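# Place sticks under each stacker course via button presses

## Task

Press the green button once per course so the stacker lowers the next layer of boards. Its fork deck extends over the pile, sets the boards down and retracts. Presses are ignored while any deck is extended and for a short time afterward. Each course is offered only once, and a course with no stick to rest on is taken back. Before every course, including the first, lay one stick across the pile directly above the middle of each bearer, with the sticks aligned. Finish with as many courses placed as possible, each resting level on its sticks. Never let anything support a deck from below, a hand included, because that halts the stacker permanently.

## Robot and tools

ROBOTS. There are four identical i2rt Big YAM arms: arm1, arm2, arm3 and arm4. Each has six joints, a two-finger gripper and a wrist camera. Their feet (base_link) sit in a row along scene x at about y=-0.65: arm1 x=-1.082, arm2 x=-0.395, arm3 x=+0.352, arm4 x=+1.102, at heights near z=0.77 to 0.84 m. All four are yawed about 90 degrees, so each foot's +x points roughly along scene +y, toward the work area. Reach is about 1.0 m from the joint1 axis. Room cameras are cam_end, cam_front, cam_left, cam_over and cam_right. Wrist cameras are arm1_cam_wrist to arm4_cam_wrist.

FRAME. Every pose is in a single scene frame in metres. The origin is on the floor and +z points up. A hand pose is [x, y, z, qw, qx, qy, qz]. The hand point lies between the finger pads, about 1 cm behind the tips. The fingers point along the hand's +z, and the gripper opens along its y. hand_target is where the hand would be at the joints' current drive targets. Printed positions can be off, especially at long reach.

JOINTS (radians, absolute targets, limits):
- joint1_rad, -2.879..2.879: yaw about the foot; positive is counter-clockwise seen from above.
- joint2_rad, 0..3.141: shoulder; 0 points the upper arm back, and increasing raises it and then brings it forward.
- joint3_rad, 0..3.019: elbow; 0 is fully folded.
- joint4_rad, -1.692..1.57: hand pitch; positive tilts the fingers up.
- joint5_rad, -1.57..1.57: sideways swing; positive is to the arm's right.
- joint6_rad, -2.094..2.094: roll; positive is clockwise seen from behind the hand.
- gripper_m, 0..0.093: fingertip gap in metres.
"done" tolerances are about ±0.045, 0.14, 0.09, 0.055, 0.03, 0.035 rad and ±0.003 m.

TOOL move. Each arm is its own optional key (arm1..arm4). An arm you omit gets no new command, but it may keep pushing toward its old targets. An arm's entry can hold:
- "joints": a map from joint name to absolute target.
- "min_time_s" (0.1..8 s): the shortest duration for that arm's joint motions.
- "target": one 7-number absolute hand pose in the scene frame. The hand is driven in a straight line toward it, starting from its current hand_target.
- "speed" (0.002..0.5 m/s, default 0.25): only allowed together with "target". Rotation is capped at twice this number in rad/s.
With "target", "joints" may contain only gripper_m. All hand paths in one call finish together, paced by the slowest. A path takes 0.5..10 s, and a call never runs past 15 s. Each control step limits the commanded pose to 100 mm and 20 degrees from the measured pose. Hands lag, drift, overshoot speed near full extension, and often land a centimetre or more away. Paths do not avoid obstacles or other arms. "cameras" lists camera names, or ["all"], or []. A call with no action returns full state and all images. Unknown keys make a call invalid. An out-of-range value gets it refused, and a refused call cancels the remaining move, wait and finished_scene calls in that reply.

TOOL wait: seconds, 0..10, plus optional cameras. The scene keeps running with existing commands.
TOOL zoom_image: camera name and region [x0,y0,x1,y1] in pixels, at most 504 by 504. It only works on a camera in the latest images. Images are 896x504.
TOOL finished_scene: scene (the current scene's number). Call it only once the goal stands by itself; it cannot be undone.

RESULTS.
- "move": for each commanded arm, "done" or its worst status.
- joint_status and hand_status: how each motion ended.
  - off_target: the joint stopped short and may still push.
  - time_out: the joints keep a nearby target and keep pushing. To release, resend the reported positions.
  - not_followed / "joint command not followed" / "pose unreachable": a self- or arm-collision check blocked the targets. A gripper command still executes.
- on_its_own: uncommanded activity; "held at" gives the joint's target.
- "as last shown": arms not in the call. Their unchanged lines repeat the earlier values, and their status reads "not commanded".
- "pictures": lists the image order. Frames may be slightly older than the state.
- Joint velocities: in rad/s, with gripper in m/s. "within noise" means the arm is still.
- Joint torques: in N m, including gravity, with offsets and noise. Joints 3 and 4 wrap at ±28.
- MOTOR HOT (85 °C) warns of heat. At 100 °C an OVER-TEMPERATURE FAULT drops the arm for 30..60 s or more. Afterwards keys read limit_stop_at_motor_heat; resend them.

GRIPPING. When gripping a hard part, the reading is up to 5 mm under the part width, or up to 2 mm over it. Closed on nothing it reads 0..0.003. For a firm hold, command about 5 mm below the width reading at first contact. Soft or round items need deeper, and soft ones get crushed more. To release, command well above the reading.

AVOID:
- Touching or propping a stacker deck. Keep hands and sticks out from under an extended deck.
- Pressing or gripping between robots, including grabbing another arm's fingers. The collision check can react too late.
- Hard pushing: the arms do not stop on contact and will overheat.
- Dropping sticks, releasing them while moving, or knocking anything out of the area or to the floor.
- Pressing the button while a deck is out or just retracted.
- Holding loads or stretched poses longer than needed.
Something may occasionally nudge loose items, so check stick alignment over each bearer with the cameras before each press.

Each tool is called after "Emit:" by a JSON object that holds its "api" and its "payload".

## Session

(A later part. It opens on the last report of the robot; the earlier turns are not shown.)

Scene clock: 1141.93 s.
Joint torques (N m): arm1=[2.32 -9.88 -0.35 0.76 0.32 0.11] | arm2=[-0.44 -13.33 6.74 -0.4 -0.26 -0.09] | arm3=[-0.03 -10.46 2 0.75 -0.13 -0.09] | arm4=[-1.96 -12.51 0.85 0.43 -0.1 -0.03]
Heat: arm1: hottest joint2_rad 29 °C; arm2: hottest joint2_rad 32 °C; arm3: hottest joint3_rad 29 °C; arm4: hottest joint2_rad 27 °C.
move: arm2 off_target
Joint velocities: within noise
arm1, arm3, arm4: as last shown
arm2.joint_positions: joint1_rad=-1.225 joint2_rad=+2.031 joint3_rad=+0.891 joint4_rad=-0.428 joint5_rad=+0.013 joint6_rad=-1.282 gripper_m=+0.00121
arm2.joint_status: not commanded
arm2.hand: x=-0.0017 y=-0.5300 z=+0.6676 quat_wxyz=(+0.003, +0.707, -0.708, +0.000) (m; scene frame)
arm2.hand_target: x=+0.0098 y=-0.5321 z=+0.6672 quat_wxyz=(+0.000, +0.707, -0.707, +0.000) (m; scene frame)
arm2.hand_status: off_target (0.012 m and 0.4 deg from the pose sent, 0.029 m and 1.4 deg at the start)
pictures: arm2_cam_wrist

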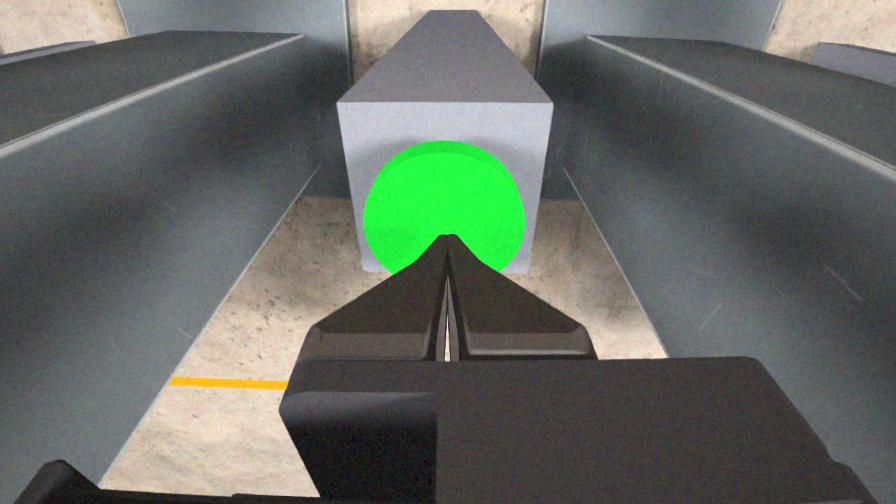

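Centred. Press.

Emit:
{"api": "move", "payload": {"arm2": {"target": [0.008, -0.532, 0.645, 0, 0.7071, -0.7071, 0], "speed": 0.05}, "cameras": ["arm2_cam_wrist", "cam_over"]}}

Scene clock: 1148.40 s.
Joint torques (N m): arm1=[2.43 -9.99 -0.4 0.76 0.31 0.1] | arm2=[-0.38 -12.34 6.26 0.64 -0.26 -0.09] | arm3=[0.09 -10.46 2 0.73 -0.13 -0.09] | arm4=[-1.9 -12.51 0.85 0.42 -0.1 -0.03]
Heat: arm1: hottest joint2_rad 29 °C; arm2: hottest joint2_rad 32 °C; arm3: hottest joint3_rad 29 °C; arm4: hottest joint2_rad 27 °C.
move: arm2 off_target
Joint velocities: within noise
arm1, arm3, arm4: as last shown
arm2.joint_positions: joint1_rad=-1.225 joint2_rad=+2.072 joint3_rad=+0.895 joint4_rad=-0.402 joint5_rad=+0.013 joint6_rad=-1.282 gripper_m=+0.00121
arm2.joint_status: not commanded
arm2.hand: x=-0.0052 y=-0.5309 z=+0.6522 quat_wxyz=(+0.008, +0.707, -0.708, -0.002) (m; scene frame)
arm2.hand_target: x=+0.0076 y=-0.5322 z=+0.6455 quat_wxyz=(+0.000, +0.707, -0.707, +0.000) (m; scene frame)
arm2.hand_status: off_target (0.015 m and 1.0 deg from the pose sent, 0.025 m and 0.4 deg at the start)
pictures: arm2_cam_wrist, cam_over

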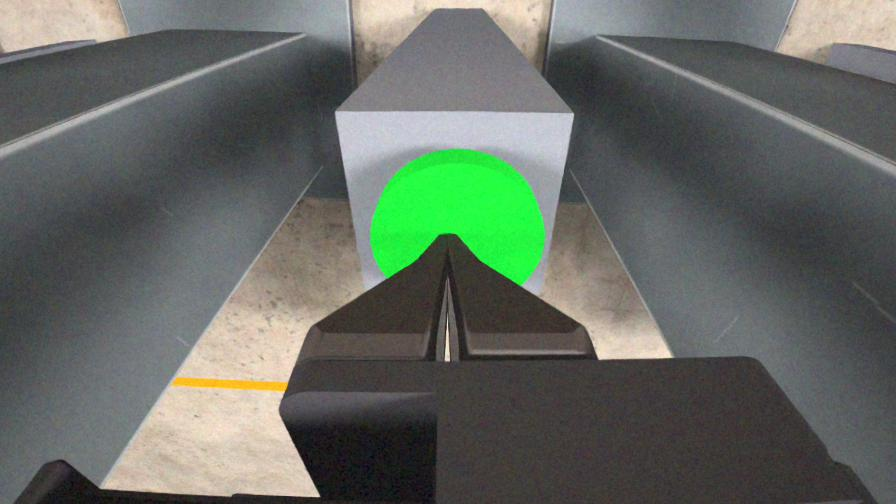

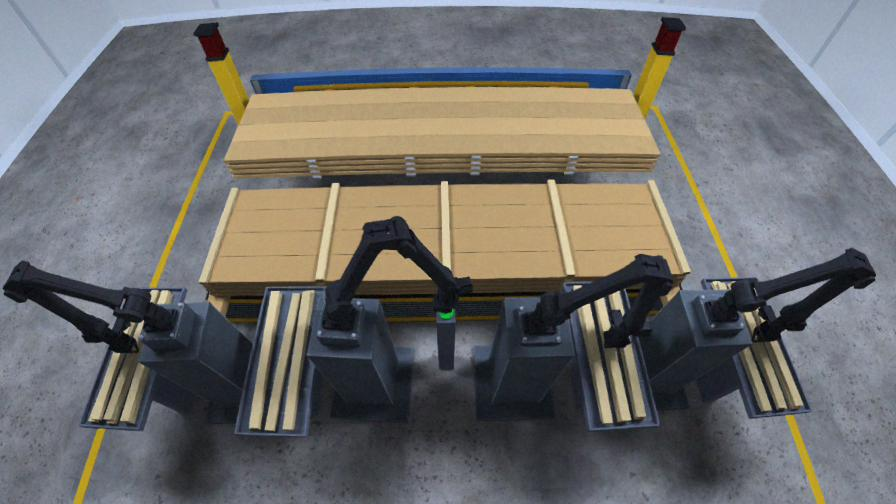

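Emit:
{"api": "move", "payload": {"arm2": {"target": [0.008, -0.532, 0.631, 0, 0.7071, -0.7071, 0], "speed": 0.05}, "cameras": ["cam_over"]}}

Scene clock: 1158.03 s.
Joint torques (N m): arm1=[2.49 -9.88 -0.36 0.76 0.31 0.11] | arm2=[-0.44 -9.99 6.35 1.25 -0.26 -0.09] | arm3=[0.03 -10.46 2.03 0.73 -0.13 -0.09] | arm4=[-1.96 -12.51 0.84 0.43 -0.1 -0.03]
Heat: arm1: hottest joint2_rad 29 °C; arm2: hottest joint2_rad 31 °C; arm3: hottest joint3_rad 29 °C; arm4: hottest joint2_rad 27 °C.
move: arm2 off_target
Joint velocities: within noise
arm1, arm3, arm4: as last shown
arm2.joint_positions: joint1_rad=-1.225 joint2_rad=+2.079 joint3_rad=+0.900 joint4_rad=-0.386 joint5_rad=+0.013 joint6_rad=-1.282 gripper_m=+0.00121
arm2.joint_status: not commanded
arm2.hand: x=-0.0006 y=-0.5295 z=+0.6502 quat_wxyz=(+0.002, +0.707, -0.708, +0.001) (m; scene frame)
arm2.hand_target: x=+0.0070 y=-0.5322 z=+0.6320 quat_wxyz=(+0.000, +0.707, -0.707, +0.000) (m; scene frame)
arm2.hand_status: off_target (0.021 m and 0.3 deg from the pose sent, 0.025 m and 1.0 deg at the start)
pictures: cam_over

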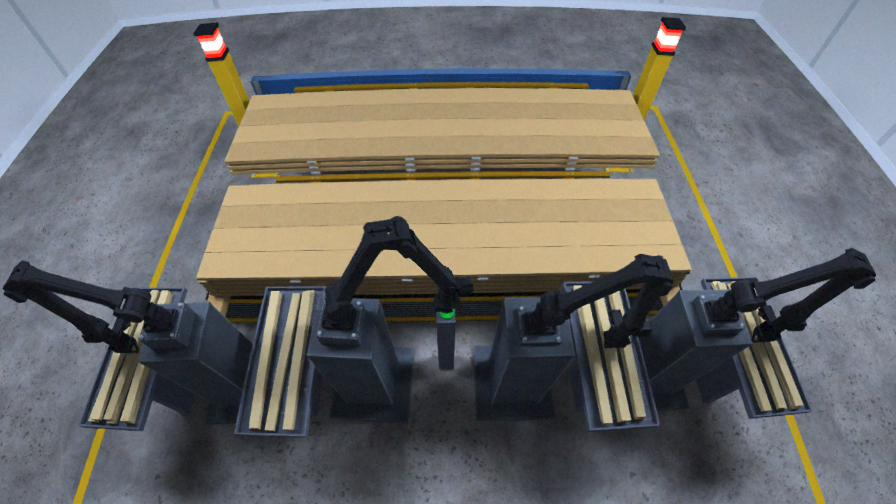

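Emit:
{"api": "move", "payload": {"arm2": {"target": [-0.01, -0.535, 0.79, 0, 0.7071, -0.7071, 0], "speed": 0.15, "joints": {"gripper_m": 0.062}}, "cameras": ["cam_over"]}}

Emit:
{"api": "wait", "payload": {"seconds": 4, "cameras": ["cam_over", "cam_end"]}}

Scene clock: 1179.20 s.
Joint torques (N m): arm1=[2.67 -10.11 -0.35 0.73 0.32 0.1] | arm2=[0.26 -12.98 6.71 -0.43 -0.25 0] | arm3=[0.03 -10.52 2.02 0.73 -0.13 -0.09] | arm4=[-1.96 -12.57 0.85 0.44 -0.1 -0.03]
Heat: arm1: hottest joint2_rad 29 °C; arm2: hottest joint3_rad 31 °C; arm3: hottest joint3_rad 29 °C; arm4: hottest joint2_rad 27 °C.
move: arm2 done
Joint velocities: within noise
arm1, arm3, arm4: as last shown
arm2.joint_positions: joint1_rad=-1.225 joint2_rad=+1.712 joint3_rad=+0.880 joint4_rad=-0.724 joint5_rad=+0.012 joint6_rad=-1.282 gripper_m=+0.06192
arm2.joint_status: all done
arm2.hand: x=-0.0081 y=-0.5330 z=+0.7886 quat_wxyz=(-0.002, +0.707, -0.708, +0.003) (m; scene frame)
arm2.hand_target: x=-0.0101 y=-0.5349 z=+0.7900 quat_wxyz=(+0.000, +0.707, -0.707, +0.000) (m; scene frame)
arm2.hand_status: done (0.003 m and 0.4 deg from the pose sent, 0.140 m and 0.3 deg at the start)
pictures: cam_over

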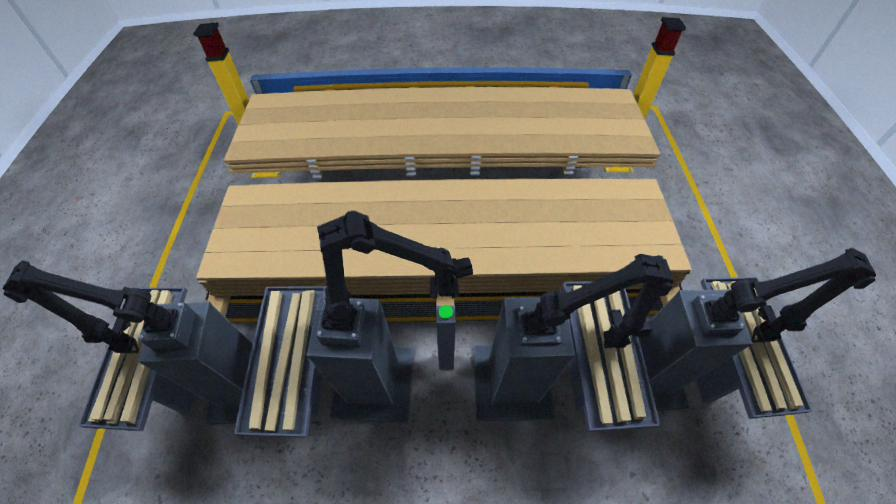

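Scene clock: 1183.20 s.
Joint torques (N m): arm1=[2.37 -9.93 -0.31 0.84 0.31 0.11] | arm2=[0.26 -12.92 6.72 -0.43 -0.25 -0.01] | arm3=[0.03 -10.46 1.99 0.72 -0.13 -0.09] | arm4=[-1.96 -12.45 0.85 0.43 -0.09 -0.03]
Heat: arm1: hottest joint2_rad 29 °C; arm2: hottest joint3_rad 31 °C; arm3: hottest joint3_rad 29 °C; arm4: hottest joint2_rad 27 °C.
Joint velocities: within noise
arm1.joint_positions: joint1_rad=+1.528 joint2_rad=+2.471 joint3_rad=+0.844 joint4_rad=+0.044 joint5_rad=+0.003 joint6_rad=+1.603 gripper_m=+0.03696
arm1.joint_status: not commanded
arm1.hand: x=-1.4183 y=-0.6797 z=+0.5270 quat_wxyz=(-0.003, +0.706, -0.708, +0.006) (m; scene frame)
arm1.hand_target: x=-1.4210 y=-0.6840 z=+0.5270 quat_wxyz=(+0.000, +0.707, -0.707, +0.000) (m; scene frame)
arm1.hand_status: not commanded
arm2.joint_positions: joint1_rad=-1.225 joint2_rad=+1.712 joint3_rad=+0.880 joint4_rad=-0.724 joint5_rad=+0.012 joint6_rad=-1.282 gripper_m=+0.06192
arm2.joint_status: all done
arm2.hand: x=-0.0081 y=-0.5330 z=+0.7886 quat_wxyz=(-0.002, +0.707, -0.708, +0.003) (m; scene frame)
arm2.hand_target: x=-0.0101 y=-0.5349 z=+0.7900 quat_wxyz=(+0.000, +0.707, -0.707, +0.000) (m; scene frame)
arm2.hand_status: done (0.003 m and 0.4 deg from the pose sent, 0.140 m and 0.3 deg at the start)
arm3.joint_positions: joint1_rad=-1.594 joint2_rad=+2.232 joint3_rad=+0.837 joint4_rad=-0.172 joint5_rad=+0.016 joint6_rad=-1.610 gripper_m=+0.03728
arm3.joint_status: not commanded
arm3.hand: x=+0.7277 y=-0.6792 z=+0.5348 quat_wxyz=(+0.000, +0.709, -0.705, +0.002) (m; scene frame)
arm3.hand_target: x=+0.7278 y=-0.6839 z=+0.5262 quat_wxyz=(+0.000, +0.707, -0.707, +0.000) (m; scene frame)
arm3.hand_status: not commanded
arm4.joint_positions: joint1_rad=-1.637 joint2_rad=+2.329 joint3_rad=+0.767 joint4_rad=-0.018 joint5_rad=-0.002 joint6_rad=-1.662 gripper_m=+0.03728
arm4.joint_status: not commanded
arm4.hand: x=+1.4357 y=-0.6795 z=+0.5294 quat_wxyz=(+0.000, +0.710, -0.705, +0.001) (m; scene frame)
arm4.hand_target: x=+1.4339 y=-0.6838 z=+0.5237 quat_wxyz=(+0.000, +0.707, -0.707, +0.000) (m; scene frame)
arm4.hand_status: not commanded
wait: 4.00 s; at rest by 0.27 s
pictures: cam_end, cam_over

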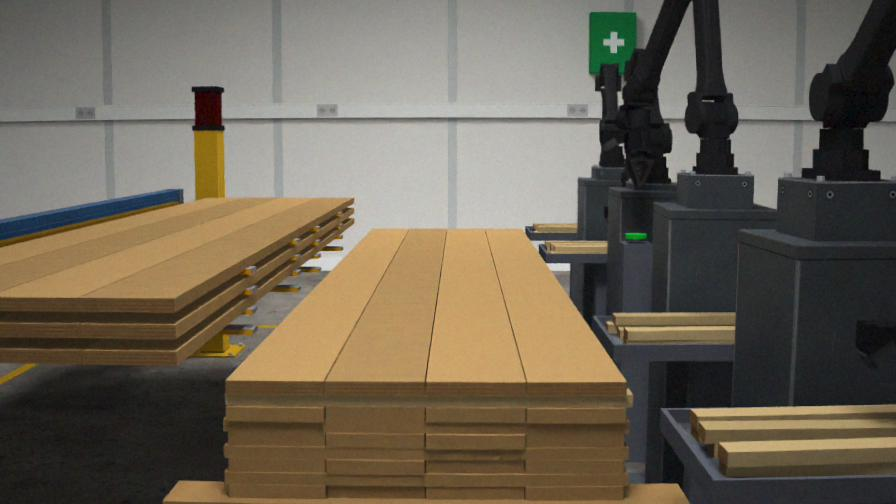

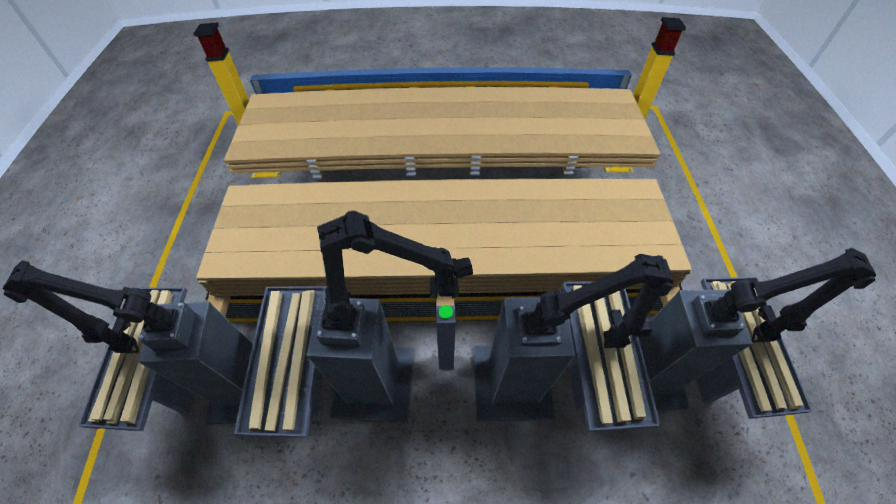

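Emit:
{"api": "move", "payload": {"arm1": {"target": [-1.419, -0.683, 0.72, 0, 0.7071, -0.7071, 0], "speed": 0.15}, "arm3": {"target": [0.728, -0.683, 0.72, 0, 0.7071, -0.7071, 0], "speed": 0.15}, "arm4": {"target": [1.437, -0.683, 0.72, 0, 0.7071, -0.7071, 0], "speed": 0.15}, "cameras": ["cam_over", "cam_end", "cam_right"]}}

Emit:
{"api": "zoom_image", "payload": {"camera": "cam_end", "region": [520, 160, 896, 500]}}

Emit:
{"api": "zoom_image", "payload": {"camera": "cam_right", "region": [60, 250, 560, 504]}}

Scene clock: 1208.63 s.
Joint torques (N m): arm1=[2.49 -9.52 2.4 -0.39 0.31 0.12] | arm2=[0.26 -12.98 6.74 -0.43 -0.25 0] | arm3=[0.79 -11.93 5.83 -0.06 -0.11 0] | arm4=[-1.79 -12.4 5.39 -0.5 -0.09 -0.01]
Heat: arm1: hottest joint2_rad 29 °C; arm2: hottest joint3_rad 30 °C; arm3: hottest joint3_rad 29 °C; arm4: hottest joint2_rad 27 °C.
move: arm1 done; arm3 off_target; arm4 done
Joint velocities: within noise
arm1.joint_positions: joint1_rad=+1.529 joint2_rad=+1.868 joint3_rad=+0.676 joint4_rad=-0.382 joint5_rad=+0.003 joint6_rad=+1.603 gripper_m=+0.03696
arm1.joint_status: not commanded
arm1.hand: x=-1.4202 y=-0.6787 z=+0.7137 quat_wxyz=(+0.000, +0.706, -0.708, +0.003) (m; scene frame)
arm1.hand_target: x=-1.4190 y=-0.6829 z=+0.7198 quat_wxyz=(+0.000, +0.707, -0.707, +0.000) (m; scene frame)
arm1.hand_status: done (0.008 m and 0.3 deg from the pose sent, 0.193 m and 0.8 deg at the start)
arm2: as last shown
arm3.joint_positions: joint1_rad=-1.594 joint2_rad=+1.723 joint3_rad=+0.785 joint4_rad=-0.658 joint5_rad=+0.015 joint6_rad=-1.610 gripper_m=+0.03728
arm3.joint_status: not commanded
arm3.hand: x=+0.7180 y=-0.6811 z=+0.7097 quat_wxyz=(+0.009, +0.710, -0.705, -0.008) (m; scene frame)
arm3.hand_target: x=+0.7278 y=-0.6830 z=+0.7199 quat_wxyz=(+0.000, +0.707, -0.707, +0.000) (m; scene frame)
arm3.hand_status: off_target (0.014 m and 1.5 deg from the pose sent, 0.185 m and 0.5 deg at the start)
arm4.joint_positions: joint1_rad=-1.637 joint2_rad=+1.730 joint3_rad=+0.671 joint4_rad=-0.533 joint5_rad=-0.002 joint6_rad=-1.662 gripper_m=+0.03728
arm4.joint_status: not commanded
arm4.hand: x=+1.4317 y=-0.6785 z=+0.7132 quat_wxyz=(+0.005, +0.710, -0.705, -0.004) (m; scene frame)
arm4.hand_target: x=+1.4369 y=-0.6830 z=+0.7199 quat_wxyz=(+0.000, +0.707, -0.707, +0.000) (m; scene frame)
arm4.hand_status: done (0.010 m and 0.8 deg from the pose sent, 0.191 m and 0.4 deg at the start)
pictures: cam_end, cam_over, cam_right

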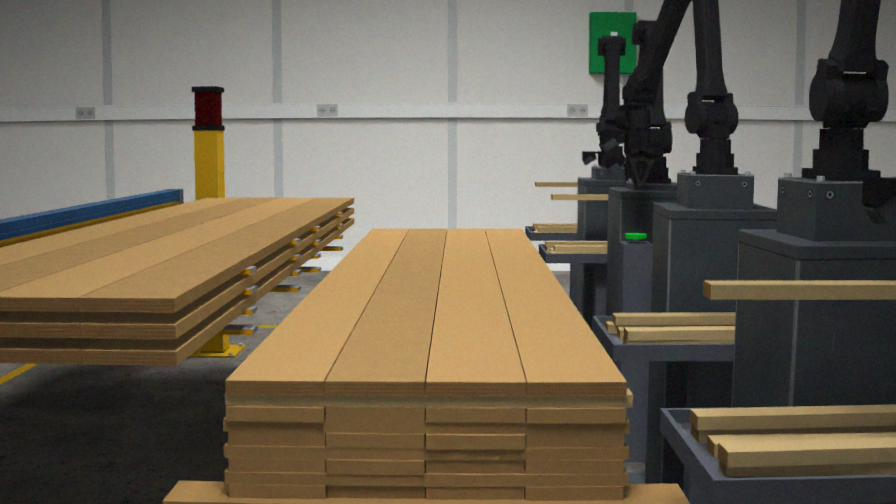

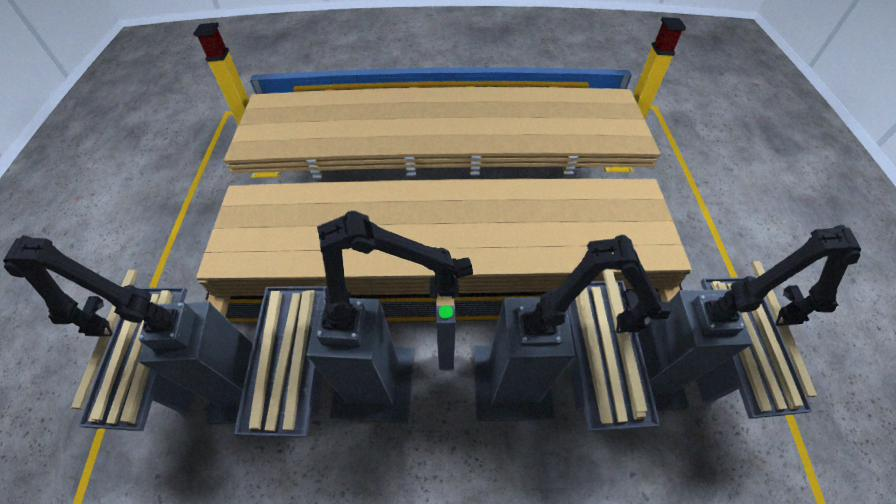

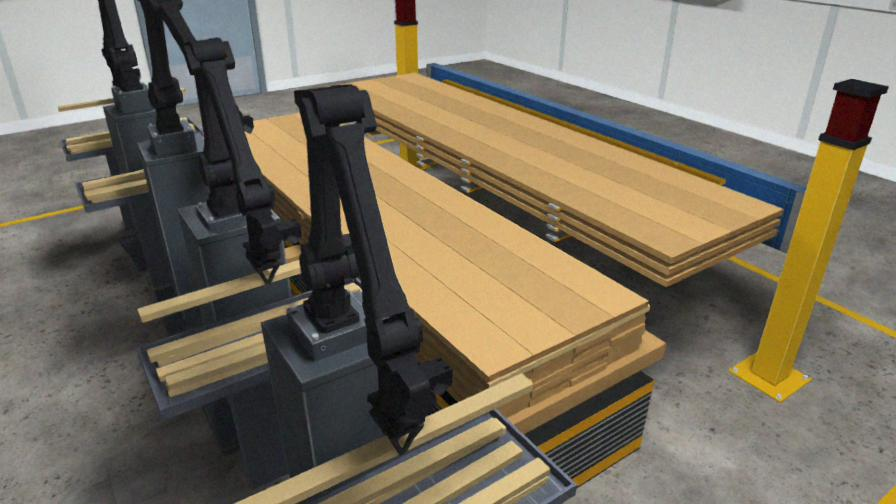

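Scaled by 1.340.

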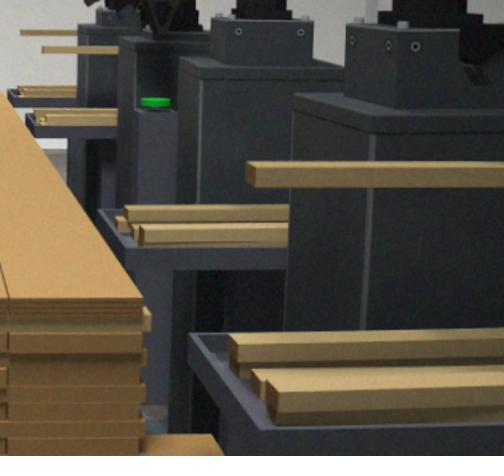

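Scaled by 1.008.

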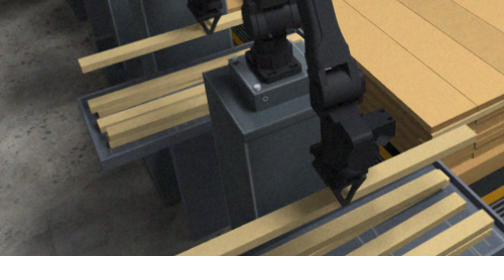

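Emit:
{"api": "move", "payload": {"arm1": {"target": [-1.40, -0.45, 0.72, 0, 0.7071, -0.7071, 0], "speed": 0.25}, "arm2": {"joints": {"joint1_rad": 1.72, "joint2_rad": 1.72, "joint3_rad": 0.60, "joint4_rad": -0.48, "joint5_rad": -0.007, "joint6_rad": 1.66}, "min_time_s": 4}, "arm3": {"target": [0.71, -0.45, 0.72, 0, 0.7071, -0.7071, 0], "speed": 0.25}, "arm4": {"target": [1.41, -0.45, 0.72, 0, 0.7071, -0.7071, 0], "speed": 0.25}, "cameras": []}}

Emit:
{"api": "move", "payload": {"arm1": {"target": [-1.205, 0.035, 0.69, -0.020, 0.7096, -0.7040, -0.020], "speed": 0.25}, "arm2": {"target": [-0.71, -0.684, 0.61, 0, 0.7071, -0.7071, 0], "speed": 0.2, "joints": {"gripper_m": 0.062}}, "arm3": {"target": [0.614, 0.03, 0.68, -0.022, 0.7078, -0.706, -0.022], "speed": 0.25}, "arm4": {"target": [1.209, 0.016, 0.68, -0.010, 0.714, -0.700, -0.010], "speed": 0.25}, "cameras": ["cam_over", "cam_end", "arm2_cam_wrist"]}}

Emit:
{"api": "zoom_image", "payload": {"camera": "cam_end", "region": [200, 190, 420, 350]}}

Emit:
{"api": "zoom_image", "payload": {"camera": "cam_end", "region": [470, 190, 690, 350]}}

Emit:
{"api": "zoom_image", "payload": {"camera": "cam_over", "region": [170, 150, 290, 290]}}

Emit:
{"api": "zoom_image", "payload": {"camera": "cam_over", "region": [540, 150, 720, 290]}}

Scene clock: 1238.37 s.
Joint torques (N m): arm1=[1.03 -9.05 5.82 -0.39 0.06 -0.09] | arm2=[1.26 -9.35 4.1 0.35 -0.06 0.2] | arm3=[1.44 -10.29 8.01 -0.02 0.05 0.07] | arm4=[0.03 -11.34 7.47 -0.49 0.03 0.11]
Heat: arm1: hottest joint2_rad 29 °C; arm2: hottest joint3_rad 30 °C; arm3: hottest joint3_rad 31 °C; arm4: hottest joint2_rad 26 °C.
move: arm1 off_target; arm2 done; arm3 off_target; arm4 off_target
Joint velocities: within noise
arm1.joint_positions: joint1_rad=+0.901 joint2_rad=+1.907 joint3_rad=+0.771 joint4_rad=-0.457 joint5_rad=+0.008 joint6_rad=+0.981 gripper_m=+0.03696
arm1.joint_status: not commanded
arm1.hand: x=-1.3838 y=-0.4620 z=+0.7138 quat_wxyz=(-0.004, +0.704, -0.710, +0.013) (m; scene frame)
arm1.hand_target: x=-1.3995 y=-0.4502 z=+0.7204 quat_wxyz=(+0.000, +0.707, -0.707, +0.000) (m; scene frame)
arm1.hand_status: off_target (0.021 m and 1.6 deg from the pose sent, 0.230 m and 0.3 deg at the start)
arm2.joint_positions: joint1_rad=+1.709 joint2_rad=+1.712 joint3_rad=+0.606 joint4_rad=-0.491 joint5_rad=-0.005 joint6_rad=+1.644 gripper_m=+0.06192
arm2.joint_status: all done
arm2.hand: x=-0.7024 y=-0.6693 z=+0.7362 quat_wxyz=(-0.007, +0.709, -0.705, +0.004) (m; scene frame)
arm2.hand_target: x=-0.6991 y=-0.6729 z=+0.7326 quat_wxyz=(-0.008, +0.708, -0.706, +0.006) (m; scene frame)
arm2.hand_status: not commanded
arm3.joint_positions: joint1_rad=-1.018 joint2_rad=+1.778 joint3_rad=+0.888 joint4_rad=-0.702 joint5_rad=+0.008 joint6_rad=-1.031 gripper_m=+0.03728
arm3.joint_status: not commanded
arm3.hand: x=+0.6964 y=-0.4602 z=+0.7164 quat_wxyz=(+0.006, +0.709, -0.706, -0.003) (m; scene frame)
arm3.hand_target: x=+0.7096 y=-0.4502 z=+0.7203 quat_wxyz=(+0.000, +0.707, -0.707, +0.000) (m; scene frame)
arm3.hand_status: off_target (0.017 m and 0.8 deg from the pose sent, 0.231 m and 1.4 deg at the start)
arm4.joint_positions: joint1_rad=-0.987 joint2_rad=+1.752 joint3_rad=+0.735 joint4_rad=-0.566 joint5_rad=-0.010 joint6_rad=-1.004 gripper_m=+0.03728
arm4.joint_status: not commanded
arm4.hand: x=+1.4008 y=-0.4592 z=+0.7172 quat_wxyz=(+0.004, +0.707, -0.707, -0.002) (m; scene frame)
arm4.hand_target: x=+1.4097 y=-0.4501 z=+0.7202 quat_wxyz=(+0.000, +0.707, -0.707, +0.000) (m; scene frame)
arm4.hand_status: off_target (0.013 m and 0.5 deg from the pose sent, 0.230 m and 0.8 deg at the start)
pictures: none
No camera images: "cameras" was empty.

Scene clock: 1241.67 s.
Joint torques (N m): arm1=[1.14 -18.96 10.96 -0.32 0.02 -0.1] | arm2=[1.44 -11.34 2.07 0.35 -0.1 0.19] | arm3=[0.97 -21.77 12.07 -0.01 -0.07 0.06] | arm4=[-0.67 -21.95 11.43 -0.43 0.06 0.09]
Heat: arm1: hottest joint2_rad 29 °C; arm2: hottest joint3_rad 30 °C; arm3: hottest joint3_rad 31 °C; arm4: hottest joint2_rad 26 °C.
move: arm1 off_target; arm2 done; arm3 off_target; arm4 off_target
Joint velocities: within noise
arm1.joint_positions: joint1_rad=+0.104 joint2_rad=+2.530 joint3_rad=+1.916 joint4_rad=-0.958 joint5_rad=+0.013 joint6_rad=+0.179 gripper_m=+0.03696
arm1.joint_status: not commanded
arm1.hand: x=-1.1984 y=+0.0025 z=+0.6640 quat_wxyz=(-0.003, +0.706, -0.709, +0.007) (m; scene frame)
arm1.hand_target: x=-1.2045 y=+0.0329 z=+0.6914 quat_wxyz=(-0.021, +0.710, -0.704, -0.020) (m; scene frame)
arm1.hand_status: off_target (0.042 m and 3.7 deg from the pose sent, 0.529 m and 4.3 deg at the start)
arm2.joint_positions: joint1_rad=+1.740 joint2_rad=+2.143 joint3_rad=+0.651 joint4_rad=-0.101 joint5_rad=-0.005 joint6_rad=+1.681 gripper_m=+0.06192
arm2.joint_status: all done
arm2.hand: x=-0.7035 y=-0.6783 z=+0.6128 quat_wxyz=(-0.006, +0.708, -0.707, +0.003) (m; scene frame)
arm2.hand_target: x=-0.7099 y=-0.6840 z=+0.6102 quat_wxyz=(+0.000, +0.707, -0.707, +0.000) (m; scene frame)
arm2.hand_status: done (0.009 m and 0.8 deg from the pose sent, 0.127 m and 0.9 deg at the start)
arm3.joint_positions: joint1_rad=-0.357 joint2_rad=+2.528 joint3_rad=+2.123 joint4_rad=-1.145 joint5_rad=-0.017 joint6_rad=-0.375 gripper_m=+0.03728
arm3.joint_status: not commanded
arm3.hand: x=+0.6099 y=+0.0140 z=+0.6751 quat_wxyz=(-0.011, +0.710, -0.704, -0.016) (m; scene frame)
arm3.hand_target: x=+0.6137 y=+0.0291 z=+0.6803 quat_wxyz=(-0.023, +0.708, -0.706, -0.022) (m; scene frame)
arm3.hand_status: off_target (0.017 m and 1.4 deg from the pose sent, 0.498 m and 3.9 deg at the start)
arm4.joint_positions: joint1_rad=-0.146 joint2_rad=+2.378 joint3_rad=+1.773 joint4_rad=-0.956 joint5_rad=-0.015 joint6_rad=-0.189 gripper_m=+0.03728
arm4.joint_status: not commanded
arm4.hand: x=+1.2082 y=-0.0001 z=+0.6739 quat_wxyz=(-0.001, +0.716, -0.698, -0.005) (m; scene frame)
arm4.hand_target: x=+1.2089 y=+0.0153 z=+0.6802 quat_wxyz=(-0.010, +0.714, -0.700, -0.010) (m; scene frame)
arm4.hand_status: off_target (0.017 m and 1.2 deg from the pose sent, 0.514 m and 2.2 deg at the start)
pictures: arm2_cam_wrist, cam_end, cam_over

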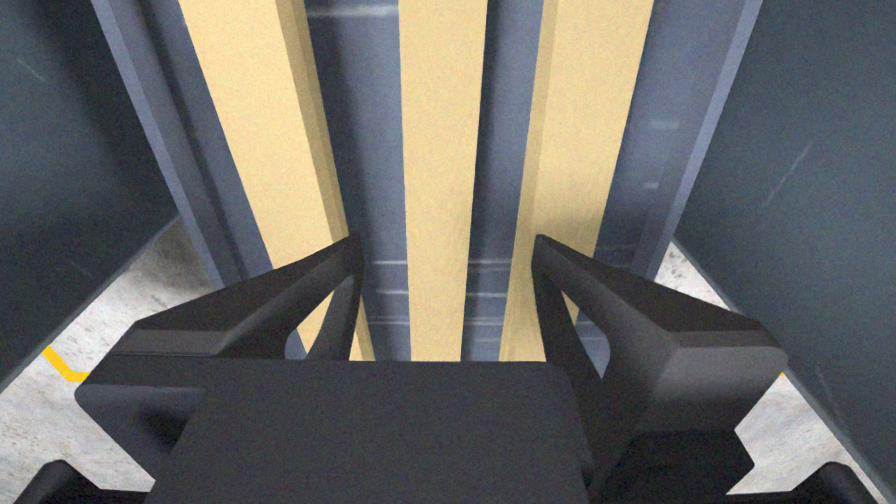

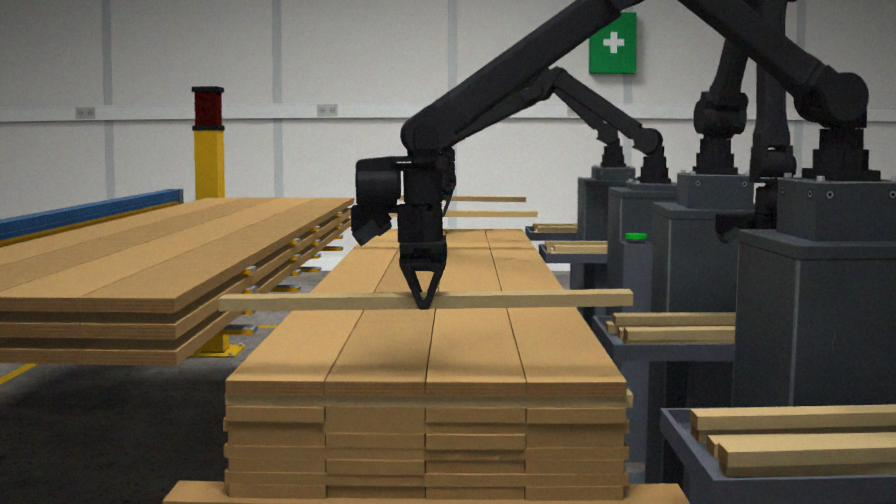

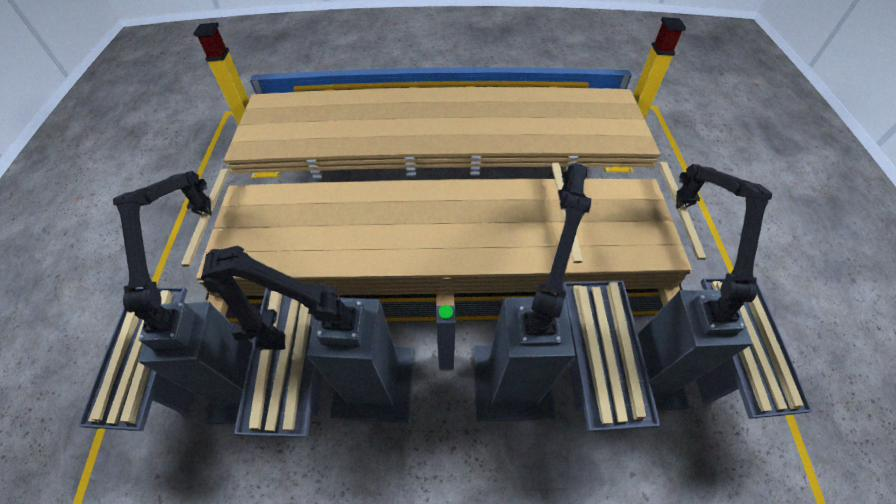

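Scaled by 2.291.

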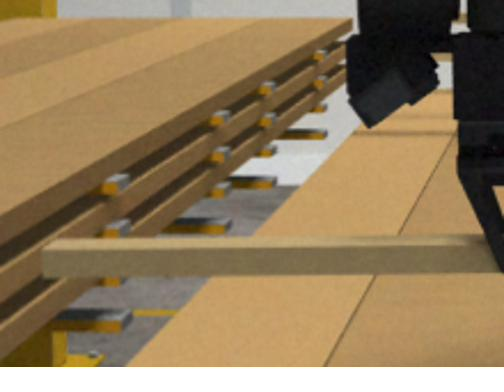

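Scaled by 2.291.

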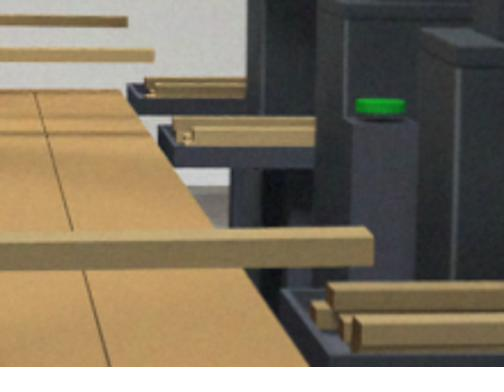

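Scaled by 3.600.

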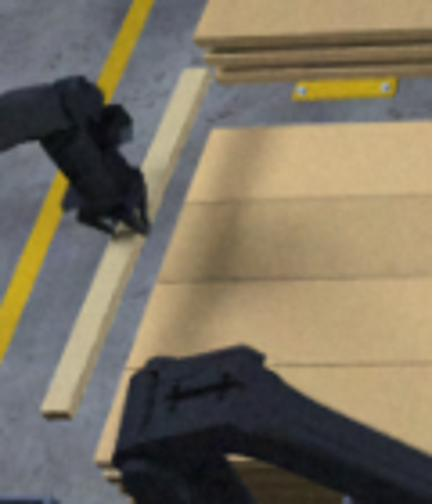

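Scaled by 2.800.

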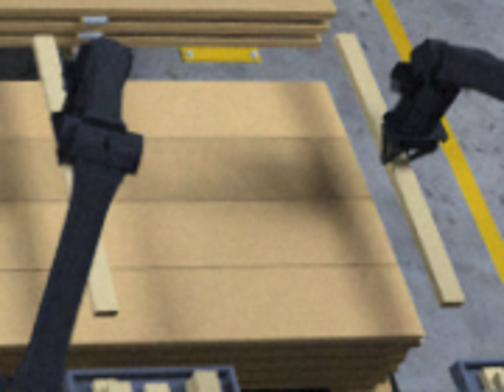

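Emit:
{"api": "move", "payload": {"arm1": {"target": [-1.194, 0.0325, 0.607, -0.026, 0.7148, -0.6988, -0.026], "speed": 0.12}, "arm2": {"target": [-0.640, -0.684, 0.61, 0, 0.7071, -0.7071, 0], "speed": 0.12}, "arm3": {"target": [0.614, 0.0435, 0.607, -0.022, 0.7130, -0.7008, -0.022], "speed": 0.12}, "arm4": {"target": [1.207, 0.032, 0.591, -0.010, 0.715, -0.699, -0.010], "speed": 0.12}, "cameras": ["cam_over", "cam_end", "arm2_cam_wrist"]}}

Emit:
{"api": "zoom_image", "payload": {"camera": "cam_end", "region": [200, 210, 400, 360]}}

Emit:
{"api": "zoom_image", "payload": {"camera": "cam_end", "region": [480, 210, 680, 360]}}

Emit:
{"api": "zoom_image", "payload": {"camera": "cam_over", "region": [180, 160, 300, 290]}}

Emit:
{"api": "zoom_image", "payload": {"camera": "cam_over", "region": [540, 160, 720, 290]}}

Scene clock: 1293.70 s.
Joint torques (N m): arm1=[0.44 -19.55 10.03 0.76 0.09 -0.1] | arm2=[1.44 -9.76 -1.07 0.4 -0.09 0.19] | arm3=[1.67 -22.77 11.69 0.61 -0.06 -0.01] | arm4=[0.03 -23.24 10.66 0.39 0.05 0.11]
Heat: arm1: hottest joint2_rad 33 °C; arm2: hottest joint2_rad 29 °C; arm3: hottest joint3_rad 37 °C; arm4: hottest joint3_rad 30 °C.
move: arm1 off_target; arm2 done; arm3 off_target; arm4 off_target
Joint velocities: within noise
arm1.joint_positions: joint1_rad=+0.102 joint2_rad=+2.660 joint3_rad=+1.925 joint4_rad=-0.846 joint5_rad=+0.013 joint6_rad=+0.150 gripper_m=+0.03696
arm1.joint_status: not commanded
arm1.hand: x=-1.1951 y=-0.0104 z=+0.5815 quat_wxyz=(-0.001, +0.715, -0.699, +0.010) (m; scene frame)
arm1.hand_target: x=-1.1934 y=+0.0300 z=+0.6094 quat_wxyz=(-0.027, +0.715, -0.699, -0.026) (m; scene frame)
arm1.hand_status: off_target (0.050 m and 5.1 deg from the pose sent, 0.065 m and 4.9 deg at the start)
arm2.joint_positions: joint1_rad=+1.775 joint2_rad=+2.143 joint3_rad=+0.487 joint4_rad=+0.080 joint5_rad=-0.006 joint6_rad=+1.716 gripper_m=+0.06192
arm2.joint_status: not commanded
arm2.hand: x=-0.6445 y=-0.6805 z=+0.6123 quat_wxyz=(+0.001, +0.708, -0.707, -0.002) (m; scene frame)
arm2.hand_target: x=-0.6400 y=-0.6838 z=+0.6101 quat_wxyz=(+0.000, +0.707, -0.707, +0.000) (m; scene frame)
arm2.hand_status: done (0.006 m and 0.3 deg from the pose sent, 0.064 m and 0.8 deg at the start)
arm3.joint_positions: joint1_rad=-0.357 joint2_rad=+2.681 joint3_rad=+2.224 joint4_rad=-1.109 joint5_rad=-0.017 joint6_rad=-0.375 gripper_m=+0.03728
arm3.joint_status: not commanded
arm3.hand: x=+0.6129 y=+0.0225 z=+0.6014 quat_wxyz=(-0.003, +0.710, -0.704, -0.013) (m; scene frame)
arm3.hand_target: x=+0.6136 y=+0.0424 z=+0.6076 quat_wxyz=(-0.022, +0.713, -0.701, -0.022) (m; scene frame)
arm3.hand_status: off_target (0.022 m and 2.4 deg from the pose sent, 0.074 m and 1.5 deg at the start)
arm4.joint_positions: joint1_rad=-0.146 joint2_rad=+2.569 joint3_rad=+1.884 joint4_rad=-0.901 joint5_rad=-0.015 joint6_rad=-0.184 gripper_m=+0.03728
arm4.joint_status: not commanded
arm4.hand: x=+1.2105 y=+0.0092 z=+0.5848 quat_wxyz=(+0.009, +0.714, -0.700, +0.002) (m; scene frame)
arm4.hand_target: x=+1.2068 y=+0.0310 z=+0.5917 quat_wxyz=(-0.010, +0.715, -0.699, -0.010) (m; scene frame)
arm4.hand_status: off_target (0.024 m and 2.6 deg from the pose sent, 0.089 m and 1.1 deg at the start)
pictures: arm2_cam_wrist, cam_end, cam_over

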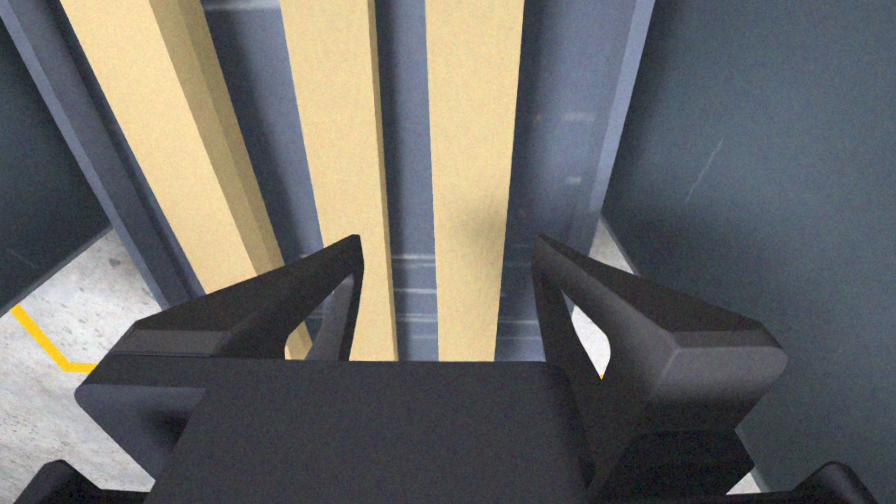

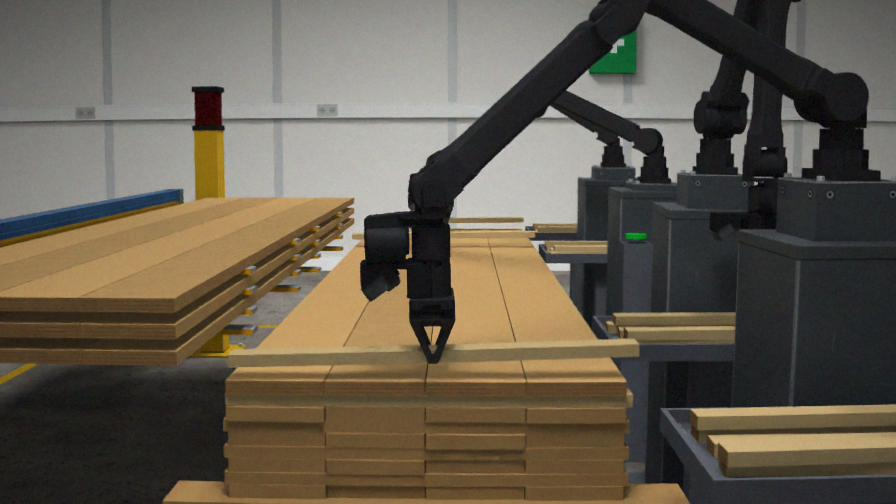

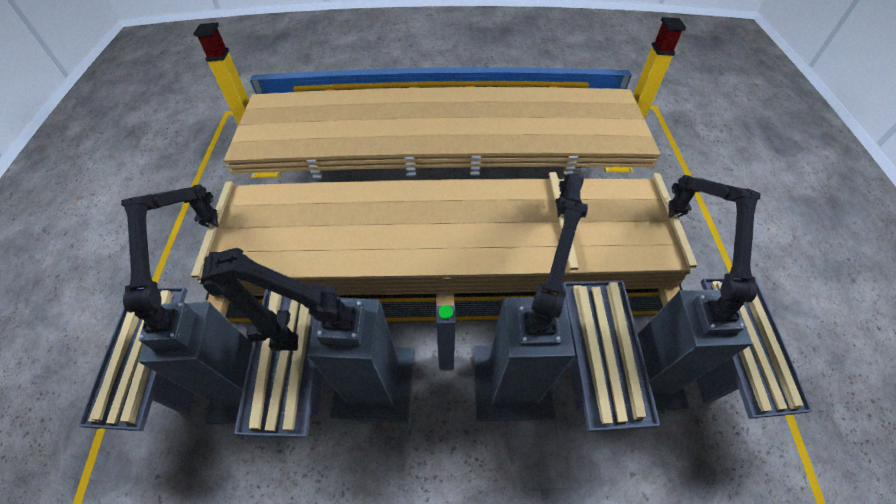

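Scaled by 2.520.

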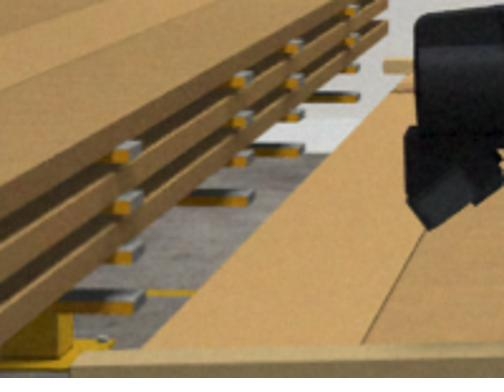

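Scaled by 2.520.

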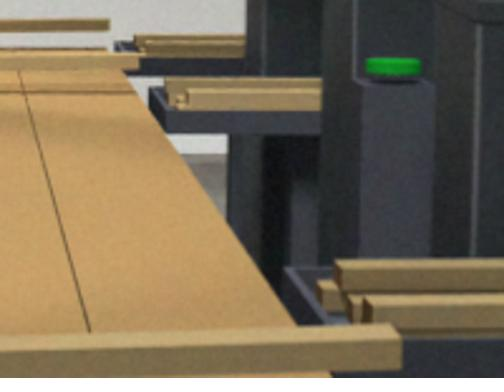

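Scaled by 3.877.

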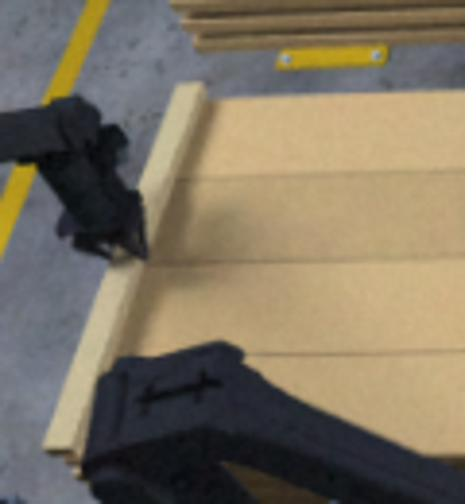

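Scaled by 2.800.

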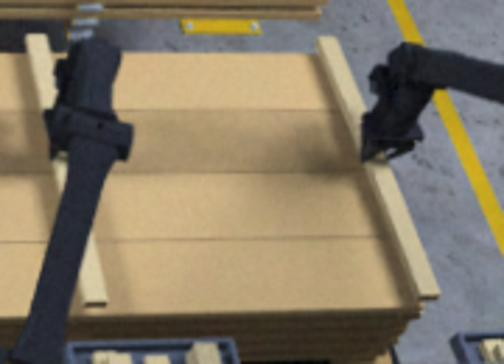

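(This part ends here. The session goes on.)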